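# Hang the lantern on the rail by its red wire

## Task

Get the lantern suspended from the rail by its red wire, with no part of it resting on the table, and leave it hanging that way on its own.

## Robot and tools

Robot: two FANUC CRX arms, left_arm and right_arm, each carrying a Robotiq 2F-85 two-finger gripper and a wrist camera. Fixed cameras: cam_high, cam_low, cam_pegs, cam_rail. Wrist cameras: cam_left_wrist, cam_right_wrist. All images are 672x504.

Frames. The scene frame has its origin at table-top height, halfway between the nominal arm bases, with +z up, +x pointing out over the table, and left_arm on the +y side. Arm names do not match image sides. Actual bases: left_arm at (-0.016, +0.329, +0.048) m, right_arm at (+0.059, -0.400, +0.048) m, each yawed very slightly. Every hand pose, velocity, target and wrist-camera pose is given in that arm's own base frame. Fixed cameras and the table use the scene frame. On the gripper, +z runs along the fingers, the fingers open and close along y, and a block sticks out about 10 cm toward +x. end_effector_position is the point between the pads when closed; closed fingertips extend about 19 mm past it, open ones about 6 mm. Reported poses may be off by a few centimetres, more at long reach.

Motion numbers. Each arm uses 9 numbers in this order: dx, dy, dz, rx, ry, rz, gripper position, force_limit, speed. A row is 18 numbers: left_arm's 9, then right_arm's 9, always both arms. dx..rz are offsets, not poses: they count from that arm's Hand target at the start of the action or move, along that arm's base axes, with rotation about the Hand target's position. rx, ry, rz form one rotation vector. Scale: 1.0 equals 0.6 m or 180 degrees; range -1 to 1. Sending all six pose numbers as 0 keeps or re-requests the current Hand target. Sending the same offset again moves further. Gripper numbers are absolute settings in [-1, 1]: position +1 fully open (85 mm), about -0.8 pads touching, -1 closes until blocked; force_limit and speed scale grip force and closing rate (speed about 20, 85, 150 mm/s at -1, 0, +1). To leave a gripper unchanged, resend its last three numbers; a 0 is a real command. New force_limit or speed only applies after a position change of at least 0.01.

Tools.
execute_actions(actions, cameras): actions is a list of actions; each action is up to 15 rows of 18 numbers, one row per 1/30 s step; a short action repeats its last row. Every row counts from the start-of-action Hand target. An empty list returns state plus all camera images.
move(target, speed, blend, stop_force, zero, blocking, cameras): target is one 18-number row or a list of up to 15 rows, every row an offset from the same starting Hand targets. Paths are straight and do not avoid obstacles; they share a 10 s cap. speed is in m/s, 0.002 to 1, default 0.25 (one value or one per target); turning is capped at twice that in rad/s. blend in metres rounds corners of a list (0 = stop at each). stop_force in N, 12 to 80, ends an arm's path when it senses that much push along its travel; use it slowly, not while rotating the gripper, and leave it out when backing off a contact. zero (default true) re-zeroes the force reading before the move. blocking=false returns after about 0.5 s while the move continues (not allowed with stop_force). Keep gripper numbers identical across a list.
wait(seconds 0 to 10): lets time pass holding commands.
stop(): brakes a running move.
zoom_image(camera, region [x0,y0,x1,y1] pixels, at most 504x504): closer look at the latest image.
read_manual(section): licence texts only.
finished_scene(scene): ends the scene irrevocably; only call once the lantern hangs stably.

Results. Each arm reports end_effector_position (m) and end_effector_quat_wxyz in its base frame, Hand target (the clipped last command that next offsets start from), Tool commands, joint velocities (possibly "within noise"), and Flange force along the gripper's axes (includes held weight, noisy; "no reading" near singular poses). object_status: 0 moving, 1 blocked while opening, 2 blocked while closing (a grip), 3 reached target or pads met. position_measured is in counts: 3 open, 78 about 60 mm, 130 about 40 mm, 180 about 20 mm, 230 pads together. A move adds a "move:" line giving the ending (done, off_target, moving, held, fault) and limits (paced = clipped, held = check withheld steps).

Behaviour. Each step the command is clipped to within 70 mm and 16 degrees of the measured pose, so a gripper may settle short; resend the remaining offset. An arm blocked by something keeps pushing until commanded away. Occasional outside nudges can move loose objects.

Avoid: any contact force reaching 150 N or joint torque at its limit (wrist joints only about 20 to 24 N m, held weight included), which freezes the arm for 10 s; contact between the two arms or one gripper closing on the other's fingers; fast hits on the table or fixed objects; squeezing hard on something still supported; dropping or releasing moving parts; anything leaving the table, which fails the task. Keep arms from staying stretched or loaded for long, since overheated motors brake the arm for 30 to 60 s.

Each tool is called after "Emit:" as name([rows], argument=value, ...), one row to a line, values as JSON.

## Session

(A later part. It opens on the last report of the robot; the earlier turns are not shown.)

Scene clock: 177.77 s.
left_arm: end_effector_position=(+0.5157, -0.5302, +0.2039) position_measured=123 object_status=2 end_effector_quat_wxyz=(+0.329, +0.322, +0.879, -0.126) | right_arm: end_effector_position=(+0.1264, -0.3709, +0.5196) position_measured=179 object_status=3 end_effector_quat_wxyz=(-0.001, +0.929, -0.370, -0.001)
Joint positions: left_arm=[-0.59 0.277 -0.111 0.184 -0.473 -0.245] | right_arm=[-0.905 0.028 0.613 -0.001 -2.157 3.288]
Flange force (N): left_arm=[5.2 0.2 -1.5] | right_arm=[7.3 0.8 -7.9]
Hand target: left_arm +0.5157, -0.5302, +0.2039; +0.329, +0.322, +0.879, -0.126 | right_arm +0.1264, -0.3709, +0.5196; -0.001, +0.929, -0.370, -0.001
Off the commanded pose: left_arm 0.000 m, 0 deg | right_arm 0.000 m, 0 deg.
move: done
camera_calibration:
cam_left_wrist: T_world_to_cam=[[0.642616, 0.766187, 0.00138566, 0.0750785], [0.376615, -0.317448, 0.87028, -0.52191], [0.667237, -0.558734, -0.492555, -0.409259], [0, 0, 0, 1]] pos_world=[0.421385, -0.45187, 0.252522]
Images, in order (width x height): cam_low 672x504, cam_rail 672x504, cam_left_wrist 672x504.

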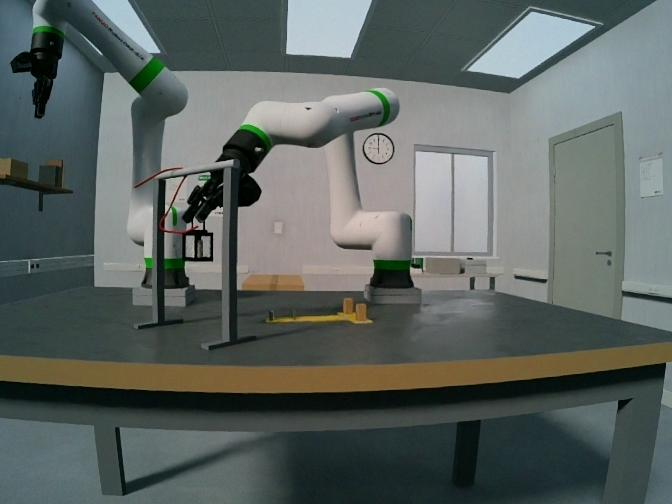

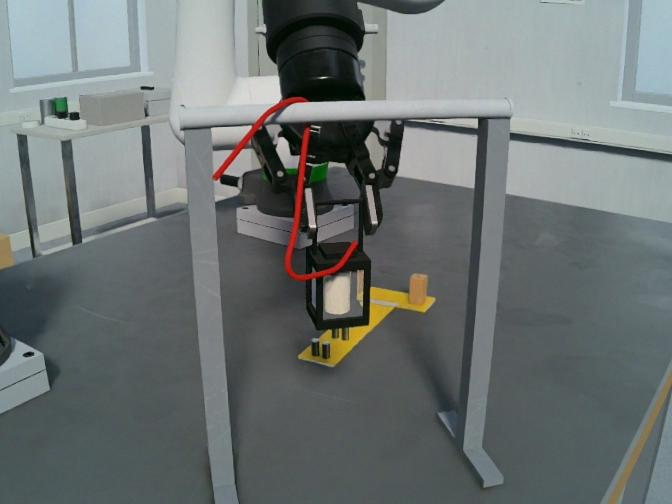

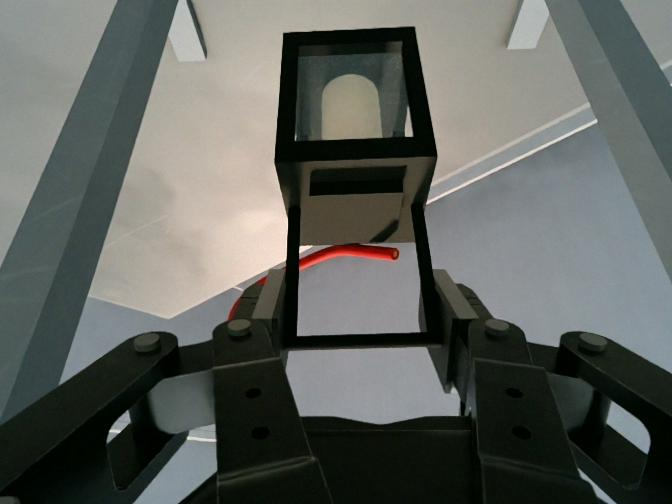

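Emit:
move(target=[-0.0836,0.0689,-0.016,0,0,0,-1,-1,-1,0,0,0,0,0,0,-0.4,-0.5,-1], speed=0.08)

Emit:
wait(seconds=8, cameras=["cam_left_wrist","cam_low","cam_rail"])

Emit:
zoom_image(camera="cam_low", region=[130, 130, 280, 280])

Emit:
wait(seconds=0.5, cameras=["cam_left_wrist","cam_low"])

Emit:
zoom_image(camera="cam_low", region=[130, 130, 280, 280])

Scene clock: 179.43 s.
left_arm: end_effector_position=(+0.4656, -0.4889, +0.1943) position_measured=123 object_status=2 end_effector_quat_wxyz=(+0.329, +0.322, +0.879, -0.126) | right_arm: end_effector_position=(+0.1264, -0.3709, +0.5196) position_measured=179 object_status=3 end_effector_quat_wxyz=(-0.001, +0.929, -0.370, -0.001)
Joint positions: left_arm=[-0.578 0.131 -0.324 0.23 -0.409 -0.301] | right_arm=[-0.905 0.028 0.613 -0.001 -2.157 3.288]
Flange force (N): left_arm=[3.3 -0.9 -1.6] | right_arm=[6.8 0.3 -8.4]
Hand target: left_arm +0.4656, -0.4889, +0.1943; +0.329, +0.322, +0.879, -0.126 | right_arm +0.1264, -0.3709, +0.5196; -0.001, +0.929, -0.370, -0.001
Off the commanded pose: left_arm 0.000 m, 0 deg | right_arm 0.000 m, 0 deg.
move: done

Scene clock: 187.43 s.
left_arm: end_effector_position=(+0.4656, -0.4889, +0.1943) position_measured=123 object_status=2 end_effector_quat_wxyz=(+0.329, +0.322, +0.879, -0.126) | right_arm: end_effector_position=(+0.1264, -0.3709, +0.5196) position_measured=179 object_status=3 end_effector_quat_wxyz=(-0.001, +0.929, -0.370, -0.001)
Joint positions: left_arm=[-0.578 0.131 -0.324 0.23 -0.409 -0.301] | right_arm=[-0.905 0.028 0.613 -0.001 -2.157 3.288]
Flange force (N): left_arm=[3.9 -0.6 -1.2] | right_arm=[6.5 0.0 -7.8]
Hand target: left_arm +0.4656, -0.4889, +0.1943; +0.329, +0.322, +0.879, -0.126 | right_arm +0.1264, -0.3709, +0.5196; -0.001, +0.929, -0.370, -0.001
Tool commands: left_gripper/position=-1.0 left_gripper/force_limit=-1.0 left_gripper/speed=-1.0 right_gripper/position=-0.4 right_gripper/force_limit=-0.5 right_gripper/speed=-1.0
Off the commanded pose: left_arm 0.000 m, 0 deg | right_arm 0.000 m, 0 deg.
wait: 8.00 s; at rest by 0.17 s
camera_calibration:
cam_left_wrist: T_world_to_cam=[[0.642565, 0.76623, 0.00142361, 0.0756585], [0.376636, -0.317466, 0.870265, -0.481518], [0.667275, -0.558665, -0.492583, -0.357339], [0, 0, 0, 1]] pos_world=[0.371185, -0.41047, 0.242922]
Images, in order (width x height): cam_low 672x504, cam_rail 672x504, cam_left_wrist 672x504.

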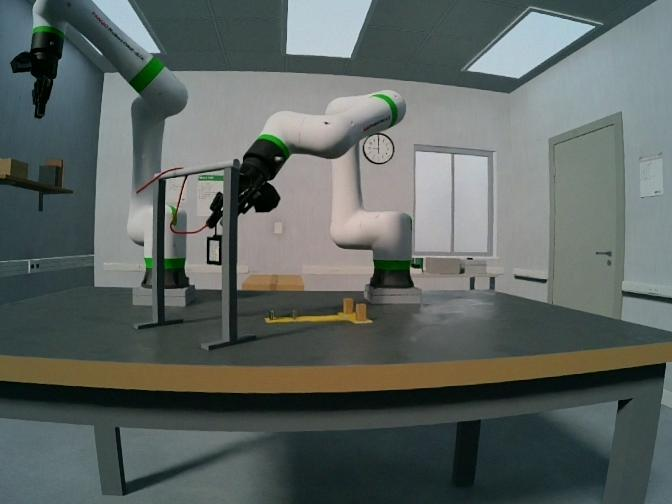

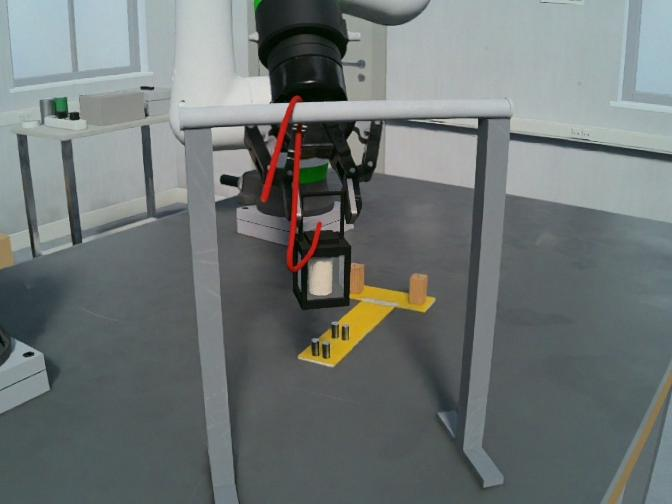

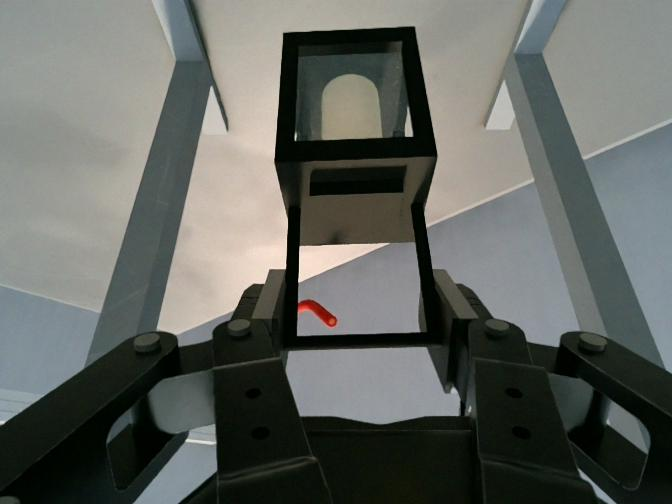

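Scaled by 3.360 from the camera's 672x504 image, which has a finer 960x720 frame.

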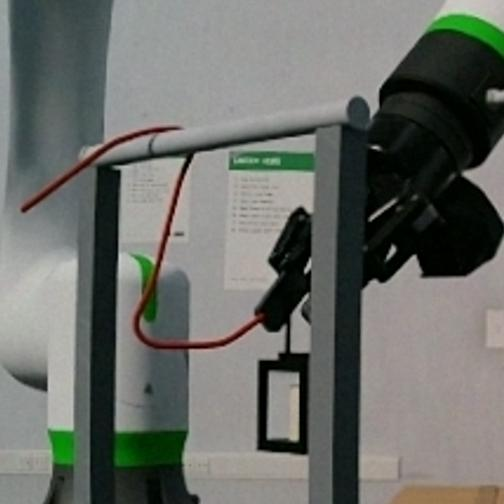

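Scene clock: 187.93 s.
left_arm: end_effector_position=(+0.4656, -0.4889, +0.1943) position_measured=123 object_status=2 end_effector_quat_wxyz=(+0.329, +0.322, +0.879, -0.126) | right_arm: end_effector_position=(+0.1264, -0.3709, +0.5196) position_measured=179 object_status=3 end_effector_quat_wxyz=(-0.001, +0.929, -0.370, -0.001)
Joint positions: left_arm=[-0.578 0.131 -0.324 0.23 -0.409 -0.301] | right_arm=[-0.905 0.028 0.613 -0.001 -2.157 3.288]
Flange force (N): left_arm=[3.8 -0.6 -1.6] | right_arm=[6.7 1.0 -7.7]
Hand target: left_arm +0.4656, -0.4889, +0.1943; +0.329, +0.322, +0.879, -0.126 | right_arm +0.1264, -0.3709, +0.5196; -0.001, +0.929, -0.370, -0.001
Tool commands: left_gripper/position=-1.0 left_gripper/force_limit=-1.0 left_gripper/speed=-1.0 right_gripper/position=-0.4 right_gripper/force_limit=-0.5 right_gripper/speed=-1.0
Off the commanded pose: left_arm 0.000 m, 0 deg | right_arm 0.000 m, 0 deg.
wait: 0.50 s; at rest by 0.17 s
camera_calibration:
cam_left_wrist: T_world_to_cam=[[0.642565, 0.76623, 0.00142361, 0.0756585], [0.376636, -0.317466, 0.870265, -0.481518], [0.667275, -0.558665, -0.492583, -0.357339], [0, 0, 0, 1]] pos_world=[0.371185, -0.41047, 0.242922]
Images, in order (width x height): cam_low 672x504, cam_left_wrist 672x504.

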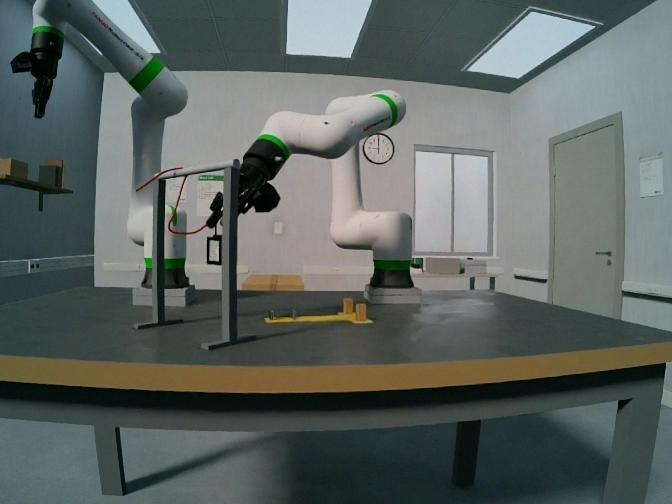

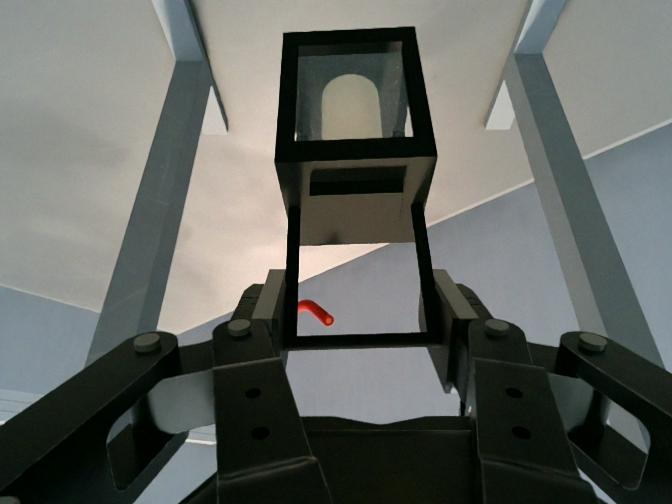

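Scaled by 3.360 from the camera's 672x504 image, which has a finer 960x720 frame.

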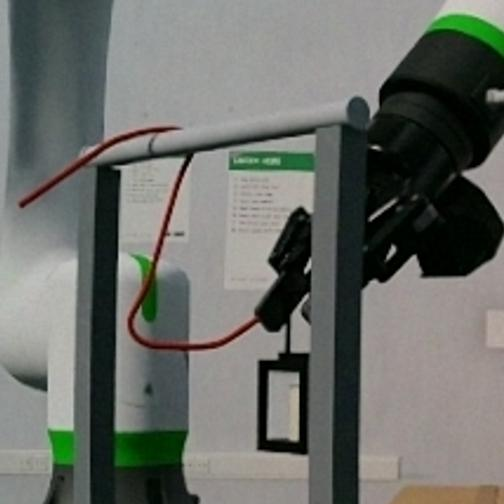

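Emit:
move([
  [-0.0212,-0.0257,0,0,0,0,-1,-1,-1,0,0,0,0,0,0,-0.4,-0.5,-1],
  [0.0593,-0.1245,0,0,0,0,-1,-1,-1,0,0,0,0,0,0,-0.4,-0.5,-1],
], speed=0.08, blend=0.004, cameras=["cam_rail","cam_left_wrist","cam_low"])

Emit:
zoom_image(camera="cam_low", region=[130, 130, 280, 280])

Emit:
zoom_image(camera="cam_rail", region=[200, 70, 400, 290])

Scene clock: 189.90 s.
left_arm: end_effector_position=(+0.5011, -0.5636, +0.1943) position_measured=123 object_status=2 end_effector_quat_wxyz=(+0.329, +0.322, +0.879, -0.126) | right_arm: end_effector_position=(+0.1264, -0.3709, +0.5196) position_measured=179 object_status=3 end_effector_quat_wxyz=(-0.001, +0.929, -0.370, -0.001)
Joint positions: left_arm=[-0.654 0.322 -0.048 0.088 -0.483 -0.11] | right_arm=[-0.905 0.028 0.613 -0.001 -2.157 3.288]
Flange force (N): left_arm=[4.4 0.2 -2.2] | right_arm=[7.0 0.3 -8.6]
Hand target: left_arm +0.5011, -0.5636, +0.1943; +0.329, +0.322, +0.879, -0.126 | right_arm +0.1264, -0.3709, +0.5196; -0.001, +0.929, -0.370, -0.001
Off the commanded pose: left_arm 0.000 m, 0 deg | right_arm 0.000 m, 0 deg.
move: done
camera_calibration:
cam_left_wrist: T_world_to_cam=[[0.642616, 0.766187, 0.00138566, 0.109988], [0.376615, -0.317448, 0.87028, -0.518628], [0.667237, -0.558734, -0.492555, -0.422851], [0, 0, 0, 1]] pos_world=[0.406785, -0.48517, 0.242922]
Images, in order (width x height): cam_low 672x504, cam_rail 672x504, cam_left_wrist 672x504.

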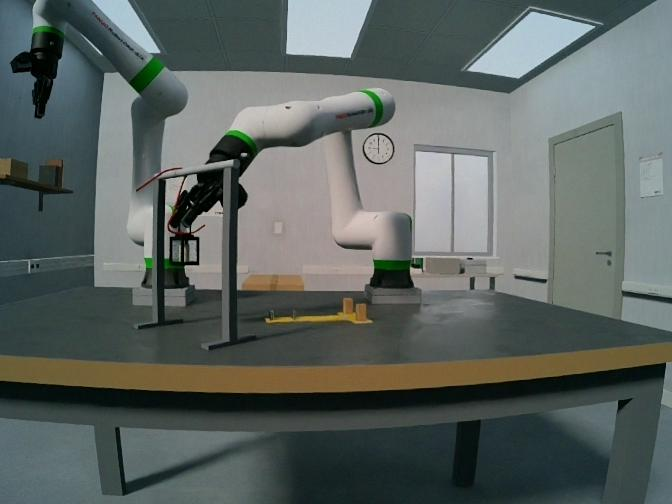

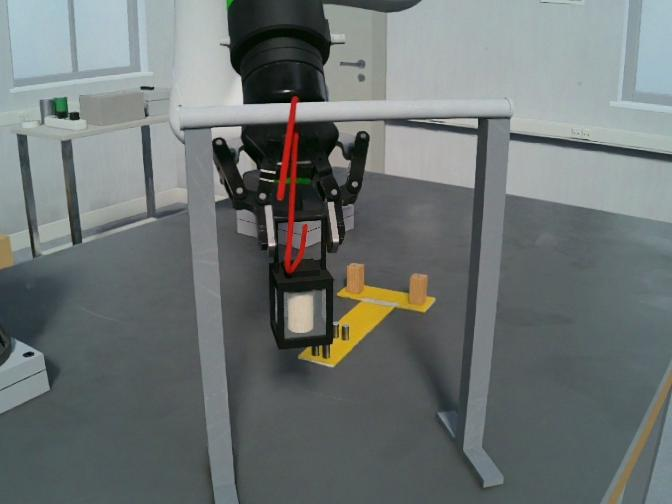

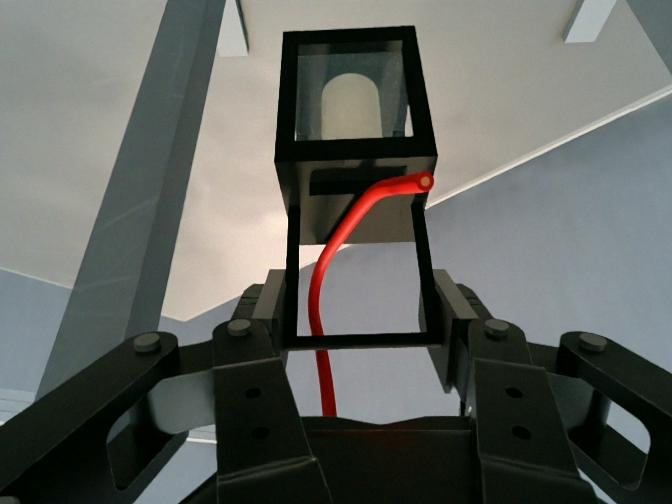

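Scaled by 3.360 from the camera's 672x504 image, which has a finer 960x720 frame.

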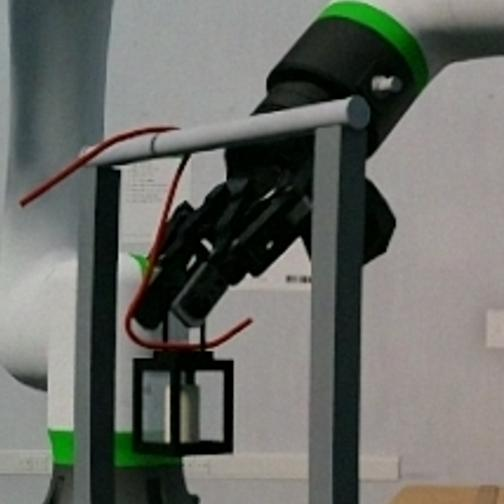

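Scaled by 2.291 from the camera's 672x504 image, which has a finer 960x720 frame.

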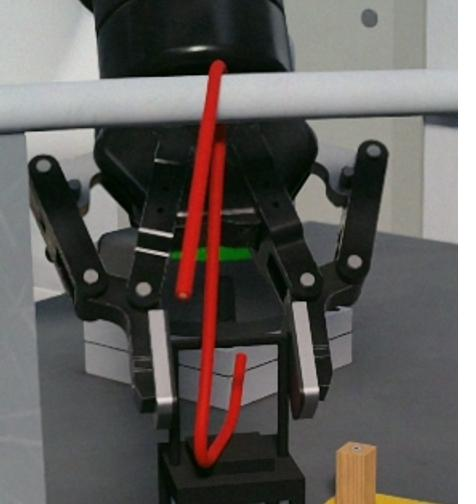

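Emit:
move(target=[-0.0085,-0.0103,-0.092,0,0,0,-1,-1,-1,0,0,0,0,0,0,-0.4,-0.5,-1], speed=0.025, stop_force=12, cameras=["cam_rail","cam_left_wrist","cam_low"])

Emit:
zoom_image(camera="cam_low", region=[130, 130, 280, 280])

Emit:
zoom_image(camera="cam_rail", region=[200, 70, 400, 290])

Scene clock: 193.20 s.
left_arm: end_effector_position=(+0.4960, -0.5697, +0.1391) position_measured=123 object_status=2 end_effector_quat_wxyz=(+0.329, +0.322, +0.879, -0.126) | right_arm: end_effector_position=(+0.1264, -0.3709, +0.5196) position_measured=179 object_status=3 end_effector_quat_wxyz=(-0.001, +0.929, -0.370, -0.001)
Joint positions: left_arm=[-0.669 0.379 -0.11 0.087 -0.363 -0.103] | right_arm=[-0.905 0.028 0.613 -0.001 -2.157 3.288]
Flange force (N): left_arm=[1.8 0.1 -4.3] | right_arm=[7.3 0.6 -8.6]
Hand target: left_arm +0.4960, -0.5698, +0.1391; +0.329, +0.322, +0.879, -0.126 | right_arm +0.1264, -0.3709, +0.5196; -0.001, +0.929, -0.370, -0.001
Off the commanded pose: left_arm 0.000 m, 0 deg | right_arm 0.000 m, 0 deg.
move: done
camera_calibration:
cam_left_wrist: T_world_to_cam=[[0.642618, 0.766185, 0.00154597, 0.118061], [0.376546, -0.317574, 0.870264, -0.470581], [0.667274, -0.558666, -0.492582, -0.450127], [0, 0, 0, 1]] pos_world=[0.401685, -0.491371, 0.187623]
Images, in order (width x height): cam_low 672x504, cam_rail 672x504, cam_left_wrist 672x504.

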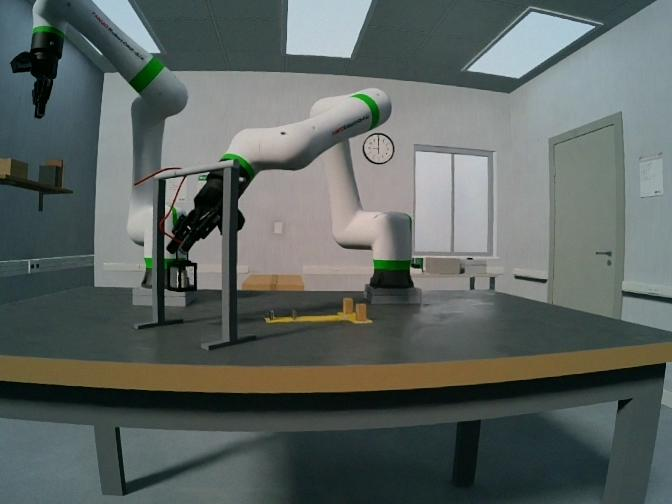

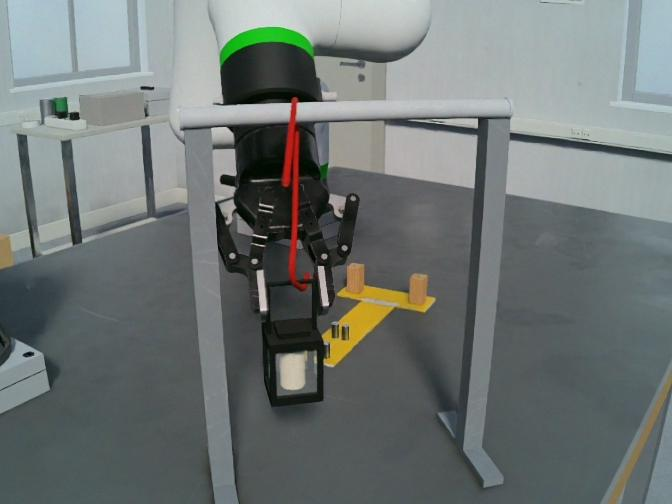

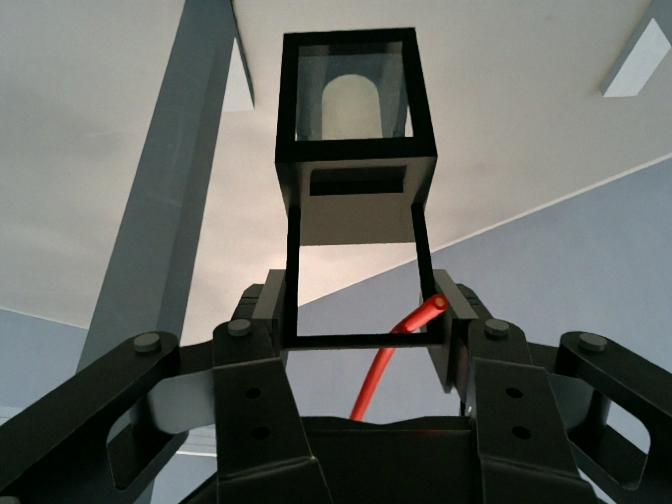

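Scaled by 3.360 from the camera's 672x504 image, which has a finer 960x720 frame.

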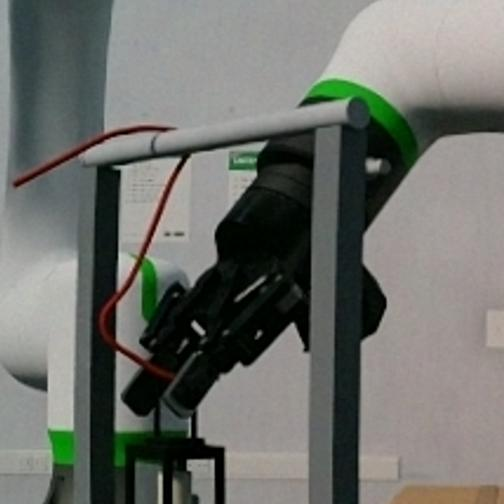

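Scaled by 2.291 from the camera's 672x504 image, which has a finer 960x720 frame.

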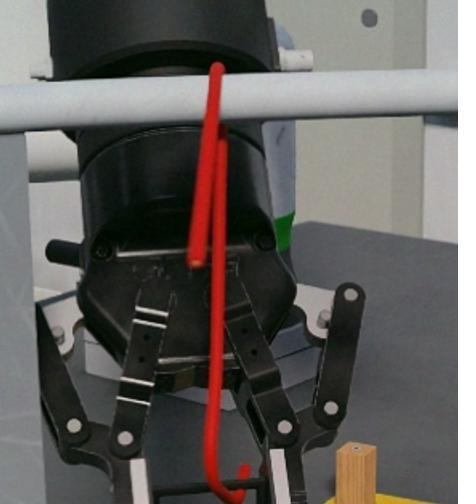

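Emit:
move(target=[0,0,0.05,0,0,0,-1,-1,-1,0,0,0,0,0,0,-0.4,-0.5,-1], speed=0.06, cameras=["cam_rail","cam_left_wrist","cam_low"])

Emit:
zoom_image(camera="cam_low", region=[130, 130, 280, 280])

Emit:
zoom_image(camera="cam_rail", region=[200, 70, 400, 290])

Scene clock: 194.43 s.
left_arm: end_effector_position=(+0.4961, -0.5697, +0.1690) position_measured=123 object_status=2 end_effector_quat_wxyz=(+0.329, +0.322, +0.879, -0.126) | right_arm: end_effector_position=(+0.1264, -0.3709, +0.5196) position_measured=179 object_status=3 end_effector_quat_wxyz=(-0.001, +0.929, -0.370, -0.001)
Joint positions: left_arm=[-0.669 0.349 -0.072 0.075 -0.432 -0.089] | right_arm=[-0.905 0.028 0.613 -0.001 -2.157 3.288]
Flange force (N): left_arm=[4.4 0.1 -2.3] | right_arm=[7.0 0.5 -8.1]
Hand target: left_arm +0.4960, -0.5698, +0.1691; +0.329, +0.322, +0.879, -0.126 | right_arm +0.1264, -0.3709, +0.5196; -0.001, +0.929, -0.370, -0.001
Off the commanded pose: left_arm 0.000 m, 0 deg | right_arm 0.000 m, 0 deg.
move: done
camera_calibration:
cam_left_wrist: T_world_to_cam=[[0.642565, 0.76623, 0.00142358, 0.118084], [0.376694, -0.317515, 0.870222, -0.496709], [0.667242, -0.558638, -0.492658, -0.435306], [0, 0, 0, 1]] pos_world=[0.401685, -0.491371, 0.217622]
Images, in order (width x height): cam_low 672x504, cam_rail 672x504, cam_left_wrist 672x504.

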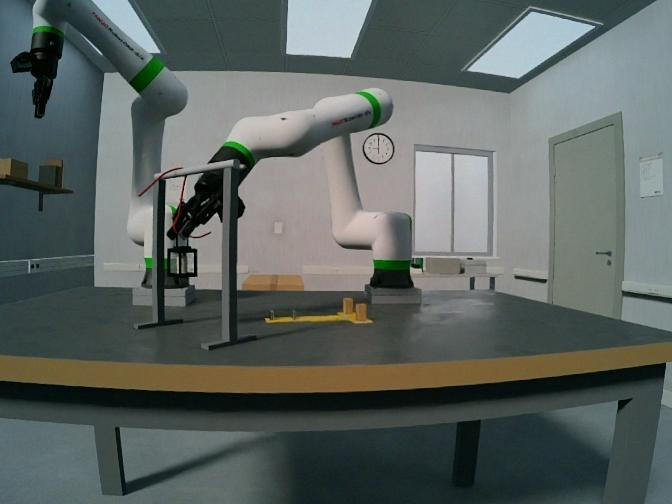

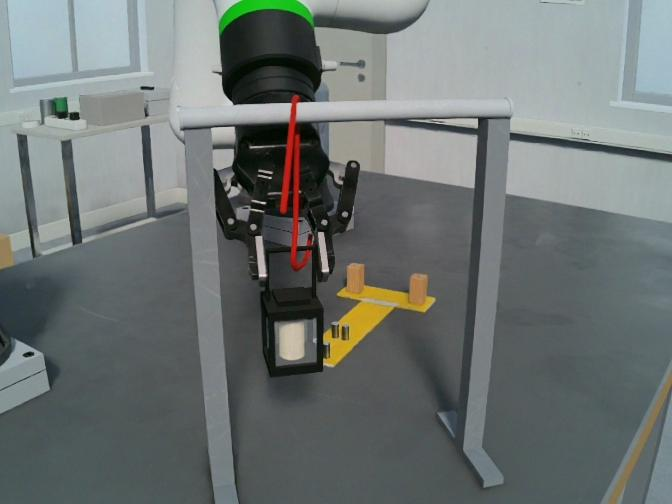

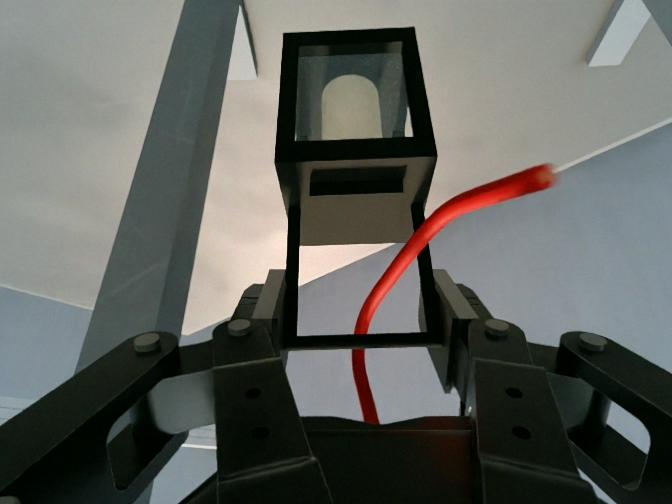

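Scaled by 3.360 from the camera's 672x504 image, which has a finer 960x720 frame.

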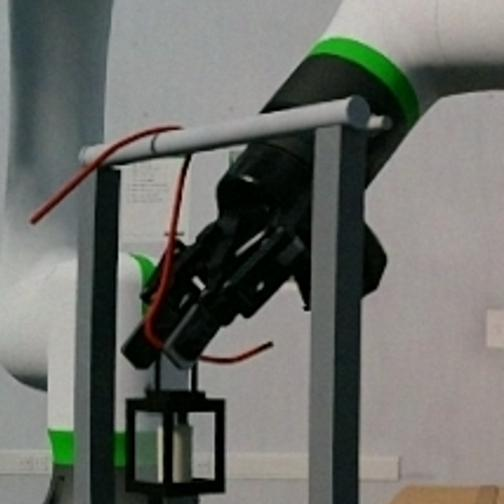

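Scaled by 2.291 from the camera's 672x504 image, which has a finer 960x720 frame.

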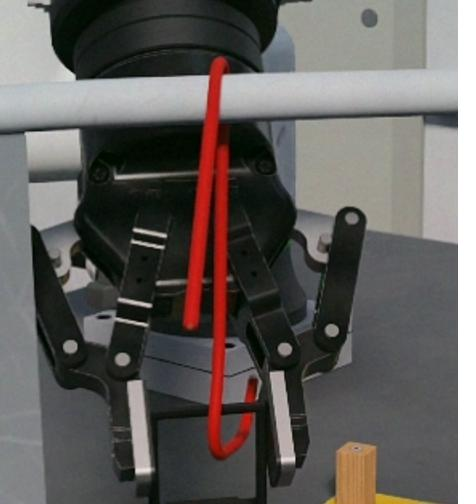

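Emit:
move(target=[0.0322,-0.0265,-0.01,0,0,0,-1,-1,-1,0,0,0,0,0,0,-0.4,-0.5,-1], speed=0.04, stop_force=12, cameras=["cam_rail","cam_left_wrist","cam_low"])

Emit:
zoom_image(camera="cam_low", region=[130, 130, 280, 280])

Emit:
zoom_image(camera="cam_rail", region=[200, 100, 400, 320])

Scene clock: 196.30 s.
left_arm: end_effector_position=(+0.5154, -0.5857, +0.1631) position_measured=123 object_status=2 end_effector_quat_wxyz=(+0.329, +0.322, +0.879, -0.126) | right_arm: end_effector_position=(+0.1264, -0.3709, +0.5196) position_measured=179 object_status=3 end_effector_quat_wxyz=(-0.001, +0.929, -0.370, -0.001)
Joint positions: left_arm=[-0.67 0.411 0 0.072 -0.441 -0.085] | right_arm=[-0.905 0.028 0.613 -0.001 -2.157 3.288]
Flange force (N): left_arm=[4.6 0.4 -2.6] | right_arm=[7.1 -0.1 -7.7]
Hand target: left_arm +0.5154, -0.5857, +0.1631; +0.329, +0.322, +0.879, -0.126 | right_arm +0.1264, -0.3709, +0.5196; -0.001, +0.929, -0.370, -0.001
Off the commanded pose: left_arm 0.000 m, 0 deg | right_arm 0.000 m, 0 deg.
move: done
camera_calibration:
cam_left_wrist: T_world_to_cam=[[0.642616, 0.766187, 0.00138566, 0.117839], [0.376615, -0.317448, 0.87028, -0.503839], [0.667237, -0.558734, -0.492555, -0.460042], [0, 0, 0, 1]] pos_world=[0.420985, -0.50727, 0.211722]
Images, in order (width x height): cam_low 672x504, cam_rail 672x504, cam_left_wrist 672x504.

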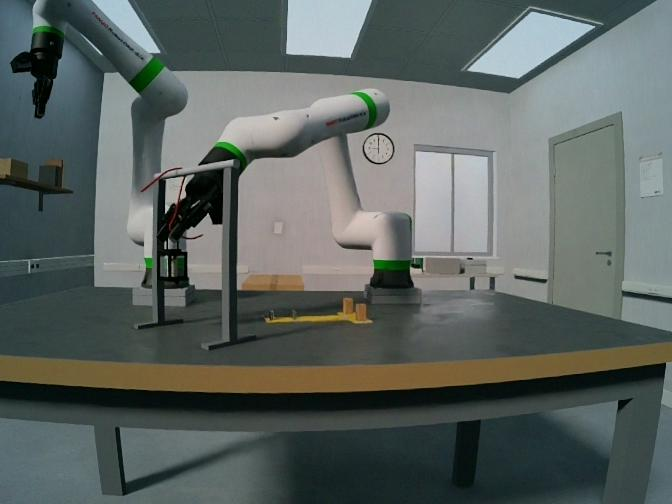

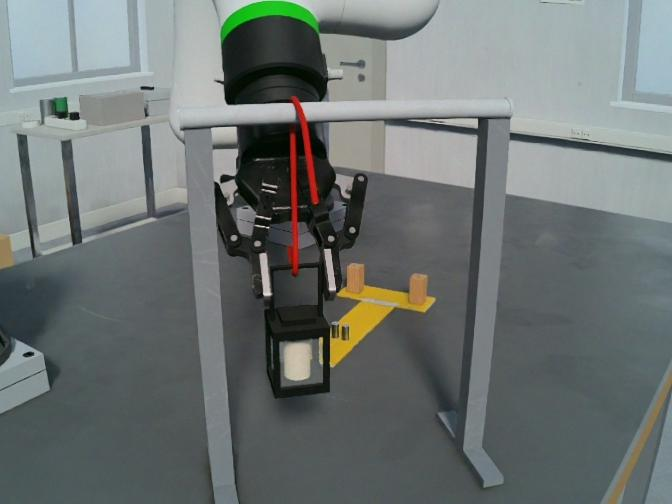

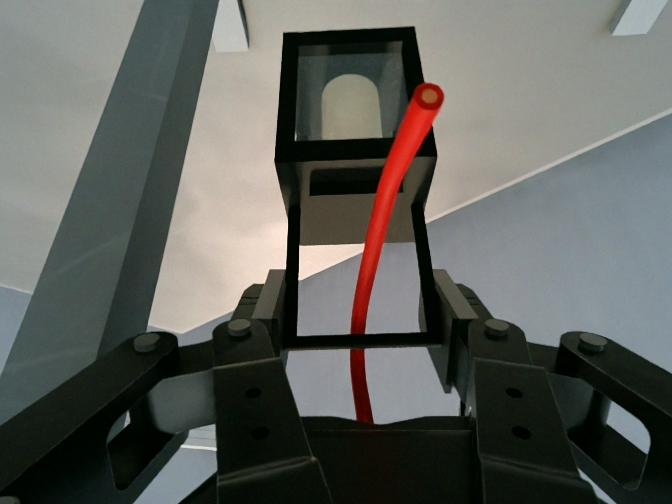

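Scaled by 3.360 from the camera's 672x504 image, which has a finer 960x720 frame.

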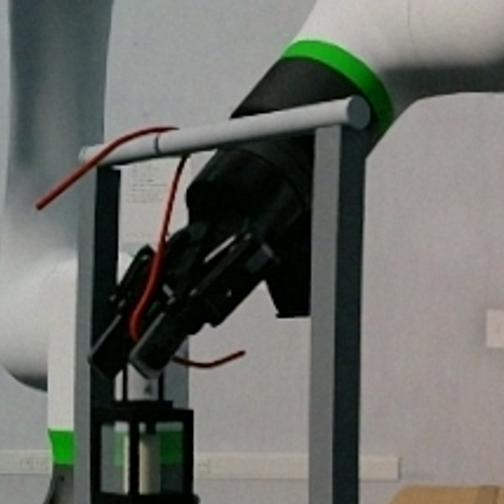

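Scaled by 2.291 from the camera's 672x504 image, which has a finer 960x720 frame.

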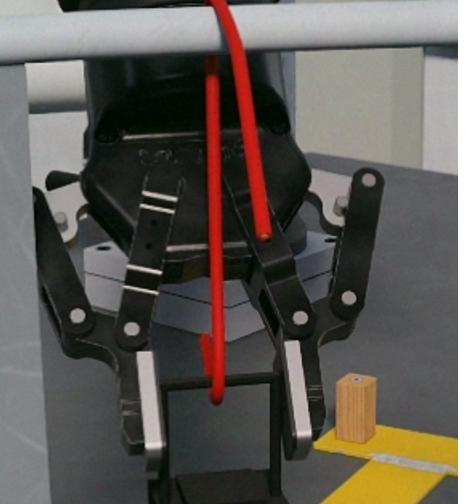

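Emit:
move(target=[0,0,-0.018,0,0,0,-1,-1,-1,0,0,0,0,0,0,-0.4,-0.5,-1], speed=0.02, cameras=["cam_rail","cam_left_wrist","cam_low"])

Emit:
zoom_image(camera="cam_low", region=[130, 130, 280, 280])

Emit:
zoom_image(camera="cam_rail", region=[200, 100, 400, 320])

Scene clock: 197.33 s.
left_arm: end_effector_position=(+0.5154, -0.5857, +0.1523) position_measured=123 object_status=2 end_effector_quat_wxyz=(+0.329, +0.322, +0.879, -0.126) | right_arm: end_effector_position=(+0.1264, -0.3709, +0.5196) position_measured=179 object_status=3 end_effector_quat_wxyz=(-0.001, +0.929, -0.370, -0.001)
Joint positions: left_arm=[-0.67 0.421 -0.014 0.075 -0.417 -0.09] | right_arm=[-0.905 0.028 0.613 -0.001 -2.157 3.288]
Flange force (N): left_arm=[-7.4 -0.5 -14.9] | right_arm=[7.2 0.6 -8.9]
Hand target: left_arm +0.5154, -0.5857, +0.1523; +0.329, +0.322, +0.879, -0.126 | right_arm +0.1264, -0.3709, +0.5196; -0.001, +0.929, -0.370, -0.001
Off the commanded pose: left_arm 0.000 m, 0 deg | right_arm 0.000 m, 0 deg.
move: done
camera_calibration:
cam_left_wrist: T_world_to_cam=[[0.642616, 0.766187, 0.00138607, 0.117854], [0.376615, -0.317449, 0.87028, -0.49444], [0.667237, -0.558734, -0.492555, -0.465362], [0, 0, 0, 1]] pos_world=[0.420985, -0.50727, 0.200922]
Images, in order (width x height): cam_low 672x504, cam_rail 672x504, cam_left_wrist 672x504.

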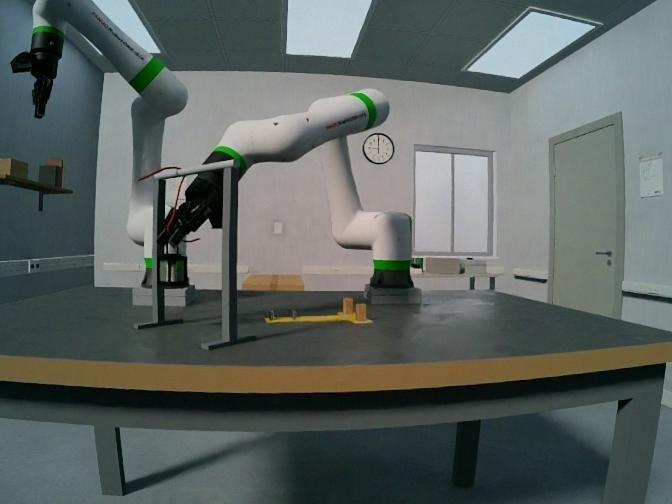

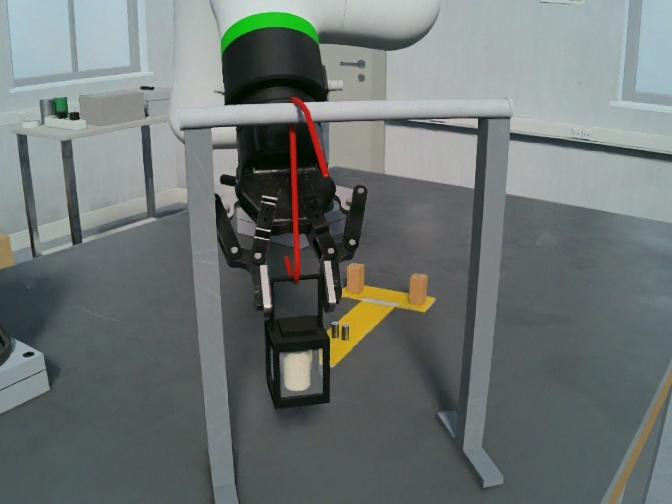

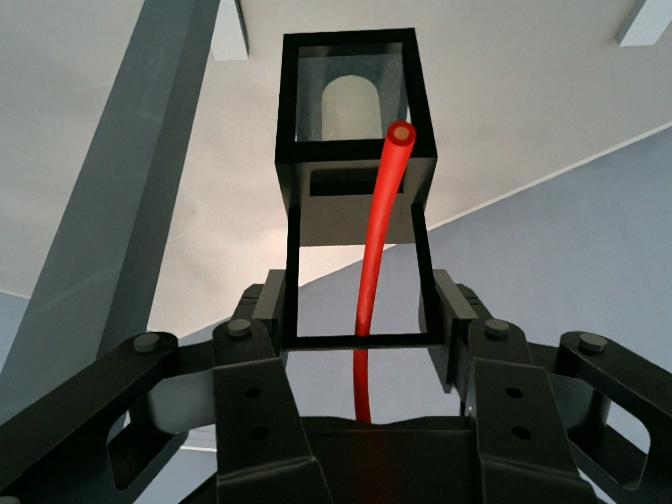

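Scaled by 3.360 from the camera's 672x504 image, which has a finer 960x720 frame.

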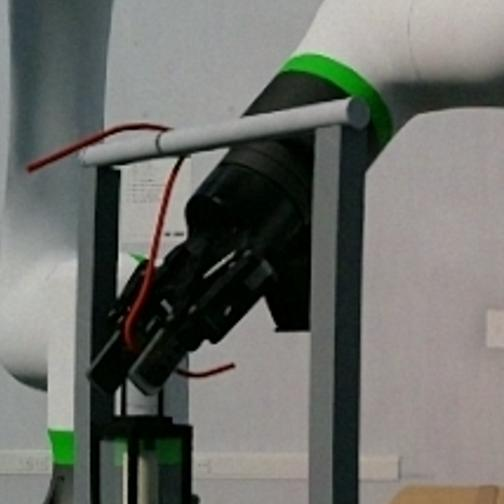

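Scaled by 2.291 from the camera's 672x504 image, which has a finer 960x720 frame.

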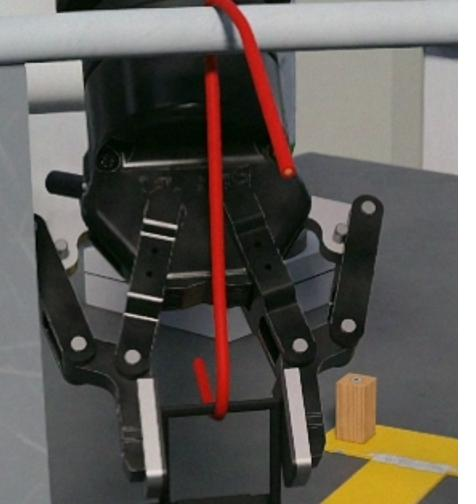

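Emit:
move(target=[0,0,0.006,0,0,0,-1,-1,-1,0,0,0,0,0,0,-0.4,-0.5,-1], speed=0.03)

Emit:
move(target=[0,0,0,0,0,0,0.2,-1,-1,0,0,0,0,0,0,-0.4,-0.5,-1])

Emit:
wait(seconds=1.5, cameras=["cam_rail","cam_left_wrist","cam_low"])

Emit:
zoom_image(camera="cam_low", region=[130, 130, 280, 280])

Scene clock: 198.30 s.
left_arm: end_effector_position=(+0.5153, -0.5857, +0.1558) position_measured=123 object_status=2 end_effector_quat_wxyz=(+0.329, +0.322, +0.879, -0.126) | right_arm: end_effector_position=(+0.1264, -0.3709, +0.5196) position_measured=179 object_status=3 end_effector_quat_wxyz=(-0.001, +0.929, -0.370, -0.001)
Joint positions: left_arm=[-0.67 0.418 -0.009 0.074 -0.425 -0.088] | right_arm=[-0.905 0.028 0.613 -0.001 -2.157 3.288]
Flange force (N): left_arm=[2.1 0.1 -5.0] | right_arm=[7.3 0.1 -8.1]
Hand target: left_arm +0.5154, -0.5857, +0.1559; +0.329, +0.322, +0.879, -0.126 | right_arm +0.1264, -0.3709, +0.5196; -0.001, +0.929, -0.370, -0.001
Off the commanded pose: left_arm 0.000 m, 0 deg | right_arm 0.000 m, 0 deg.
move: done

Scene clock: 198.97 s.
left_arm: end_effector_position=(+0.5153, -0.5857, +0.1559) position_measured=104 object_status=0 end_effector_quat_wxyz=(+0.329, +0.322, +0.879, -0.126) | right_arm: end_effector_position=(+0.1264, -0.3709, +0.5196) position_measured=179 object_status=3 end_effector_quat_wxyz=(-0.001, +0.929, -0.370, -0.001)
Joint positions: left_arm=[-0.67 0.418 -0.009 0.074 -0.425 -0.088] | right_arm=[-0.905 0.028 0.613 -0.001 -2.157 3.288]
Flange force (N): left_arm=[2.7 -0.2 -3.4] | right_arm=[6.9 0.3 -8.6]
Hand target: left_arm +0.5154, -0.5857, +0.1559; +0.329, +0.322, +0.879, -0.126 | right_arm +0.1264, -0.3709, +0.5196; -0.001, +0.929, -0.370, -0.001
Off the commanded pose: left_arm 0.000 m, 0 deg | right_arm 0.000 m, 0 deg.
move: done

Scene clock: 200.47 s.
left_arm: end_effector_position=(+0.5154, -0.5856, +0.1559) position_measured=104 object_status=3 end_effector_quat_wxyz=(+0.329, +0.322, +0.879, -0.126) | right_arm: end_effector_position=(+0.1264, -0.3709, +0.5196) position_measured=179 object_status=3 end_effector_quat_wxyz=(-0.001, +0.929, -0.370, -0.001)
Joint positions: left_arm=[-0.67 0.418 -0.009 0.074 -0.425 -0.088] | right_arm=[-0.905 0.028 0.613 -0.001 -2.157 3.288]
Flange force (N): left_arm=[3.0 0.4 -3.7] | right_arm=[7.2 0.4 -7.7]
Hand target: left_arm +0.5154, -0.5857, +0.1559; +0.329, +0.322, +0.879, -0.126 | right_arm +0.1264, -0.3709, +0.5196; -0.001, +0.929, -0.370, -0.001
Tool commands: left_gripper/position=+0.2 left_gripper/force_limit=-1.0 left_gripper/speed=-1.0 right_gripper/position=-0.4 right_gripper/force_limit=-0.5 right_gripper/speed=-1.0
Off the commanded pose: left_arm 0.000 m, 0 deg | right_arm 0.000 m, 0 deg.
wait: 1.50 s; at rest by 0.17 s
camera_calibration:
cam_left_wrist: T_world_to_cam=[[0.642565, 0.76623, 0.00142358, 0.117884], [0.376694, -0.317515, 0.870222, -0.497628], [0.667242, -0.558638, -0.492658, -0.46352], [0, 0, 0, 1]] pos_world=[0.420985, -0.507271, 0.204522]
Images, in order (width x height): cam_low 672x504, cam_rail 672x504, cam_left_wrist 672x504.

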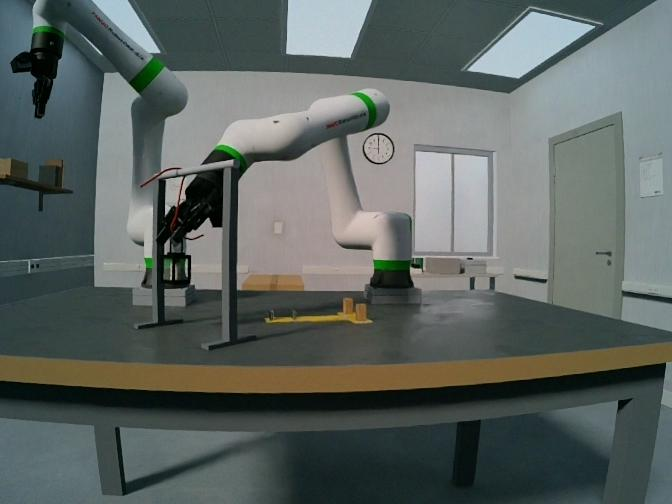

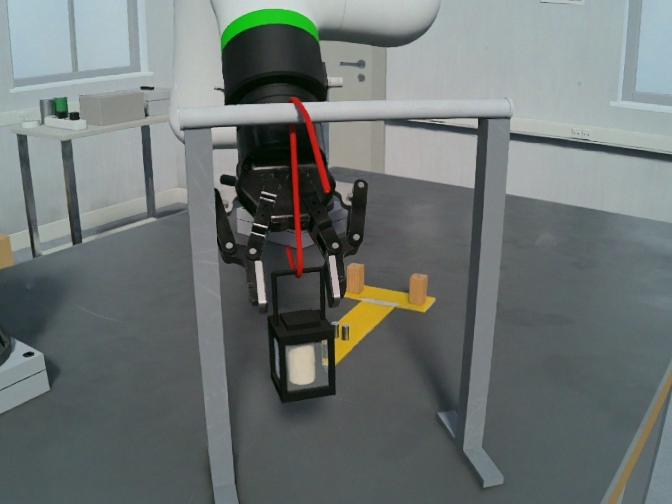

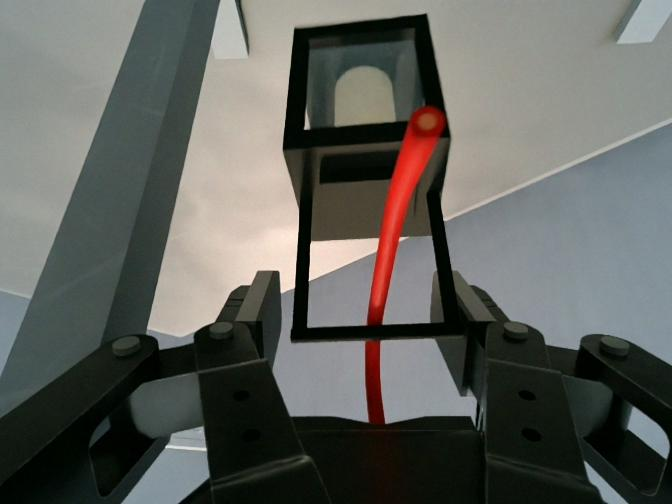

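Scaled by 3.360 from the camera's 672x504 image, which has a finer 960x720 frame.

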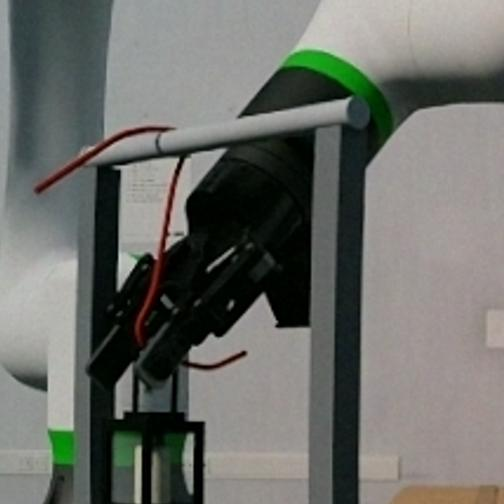

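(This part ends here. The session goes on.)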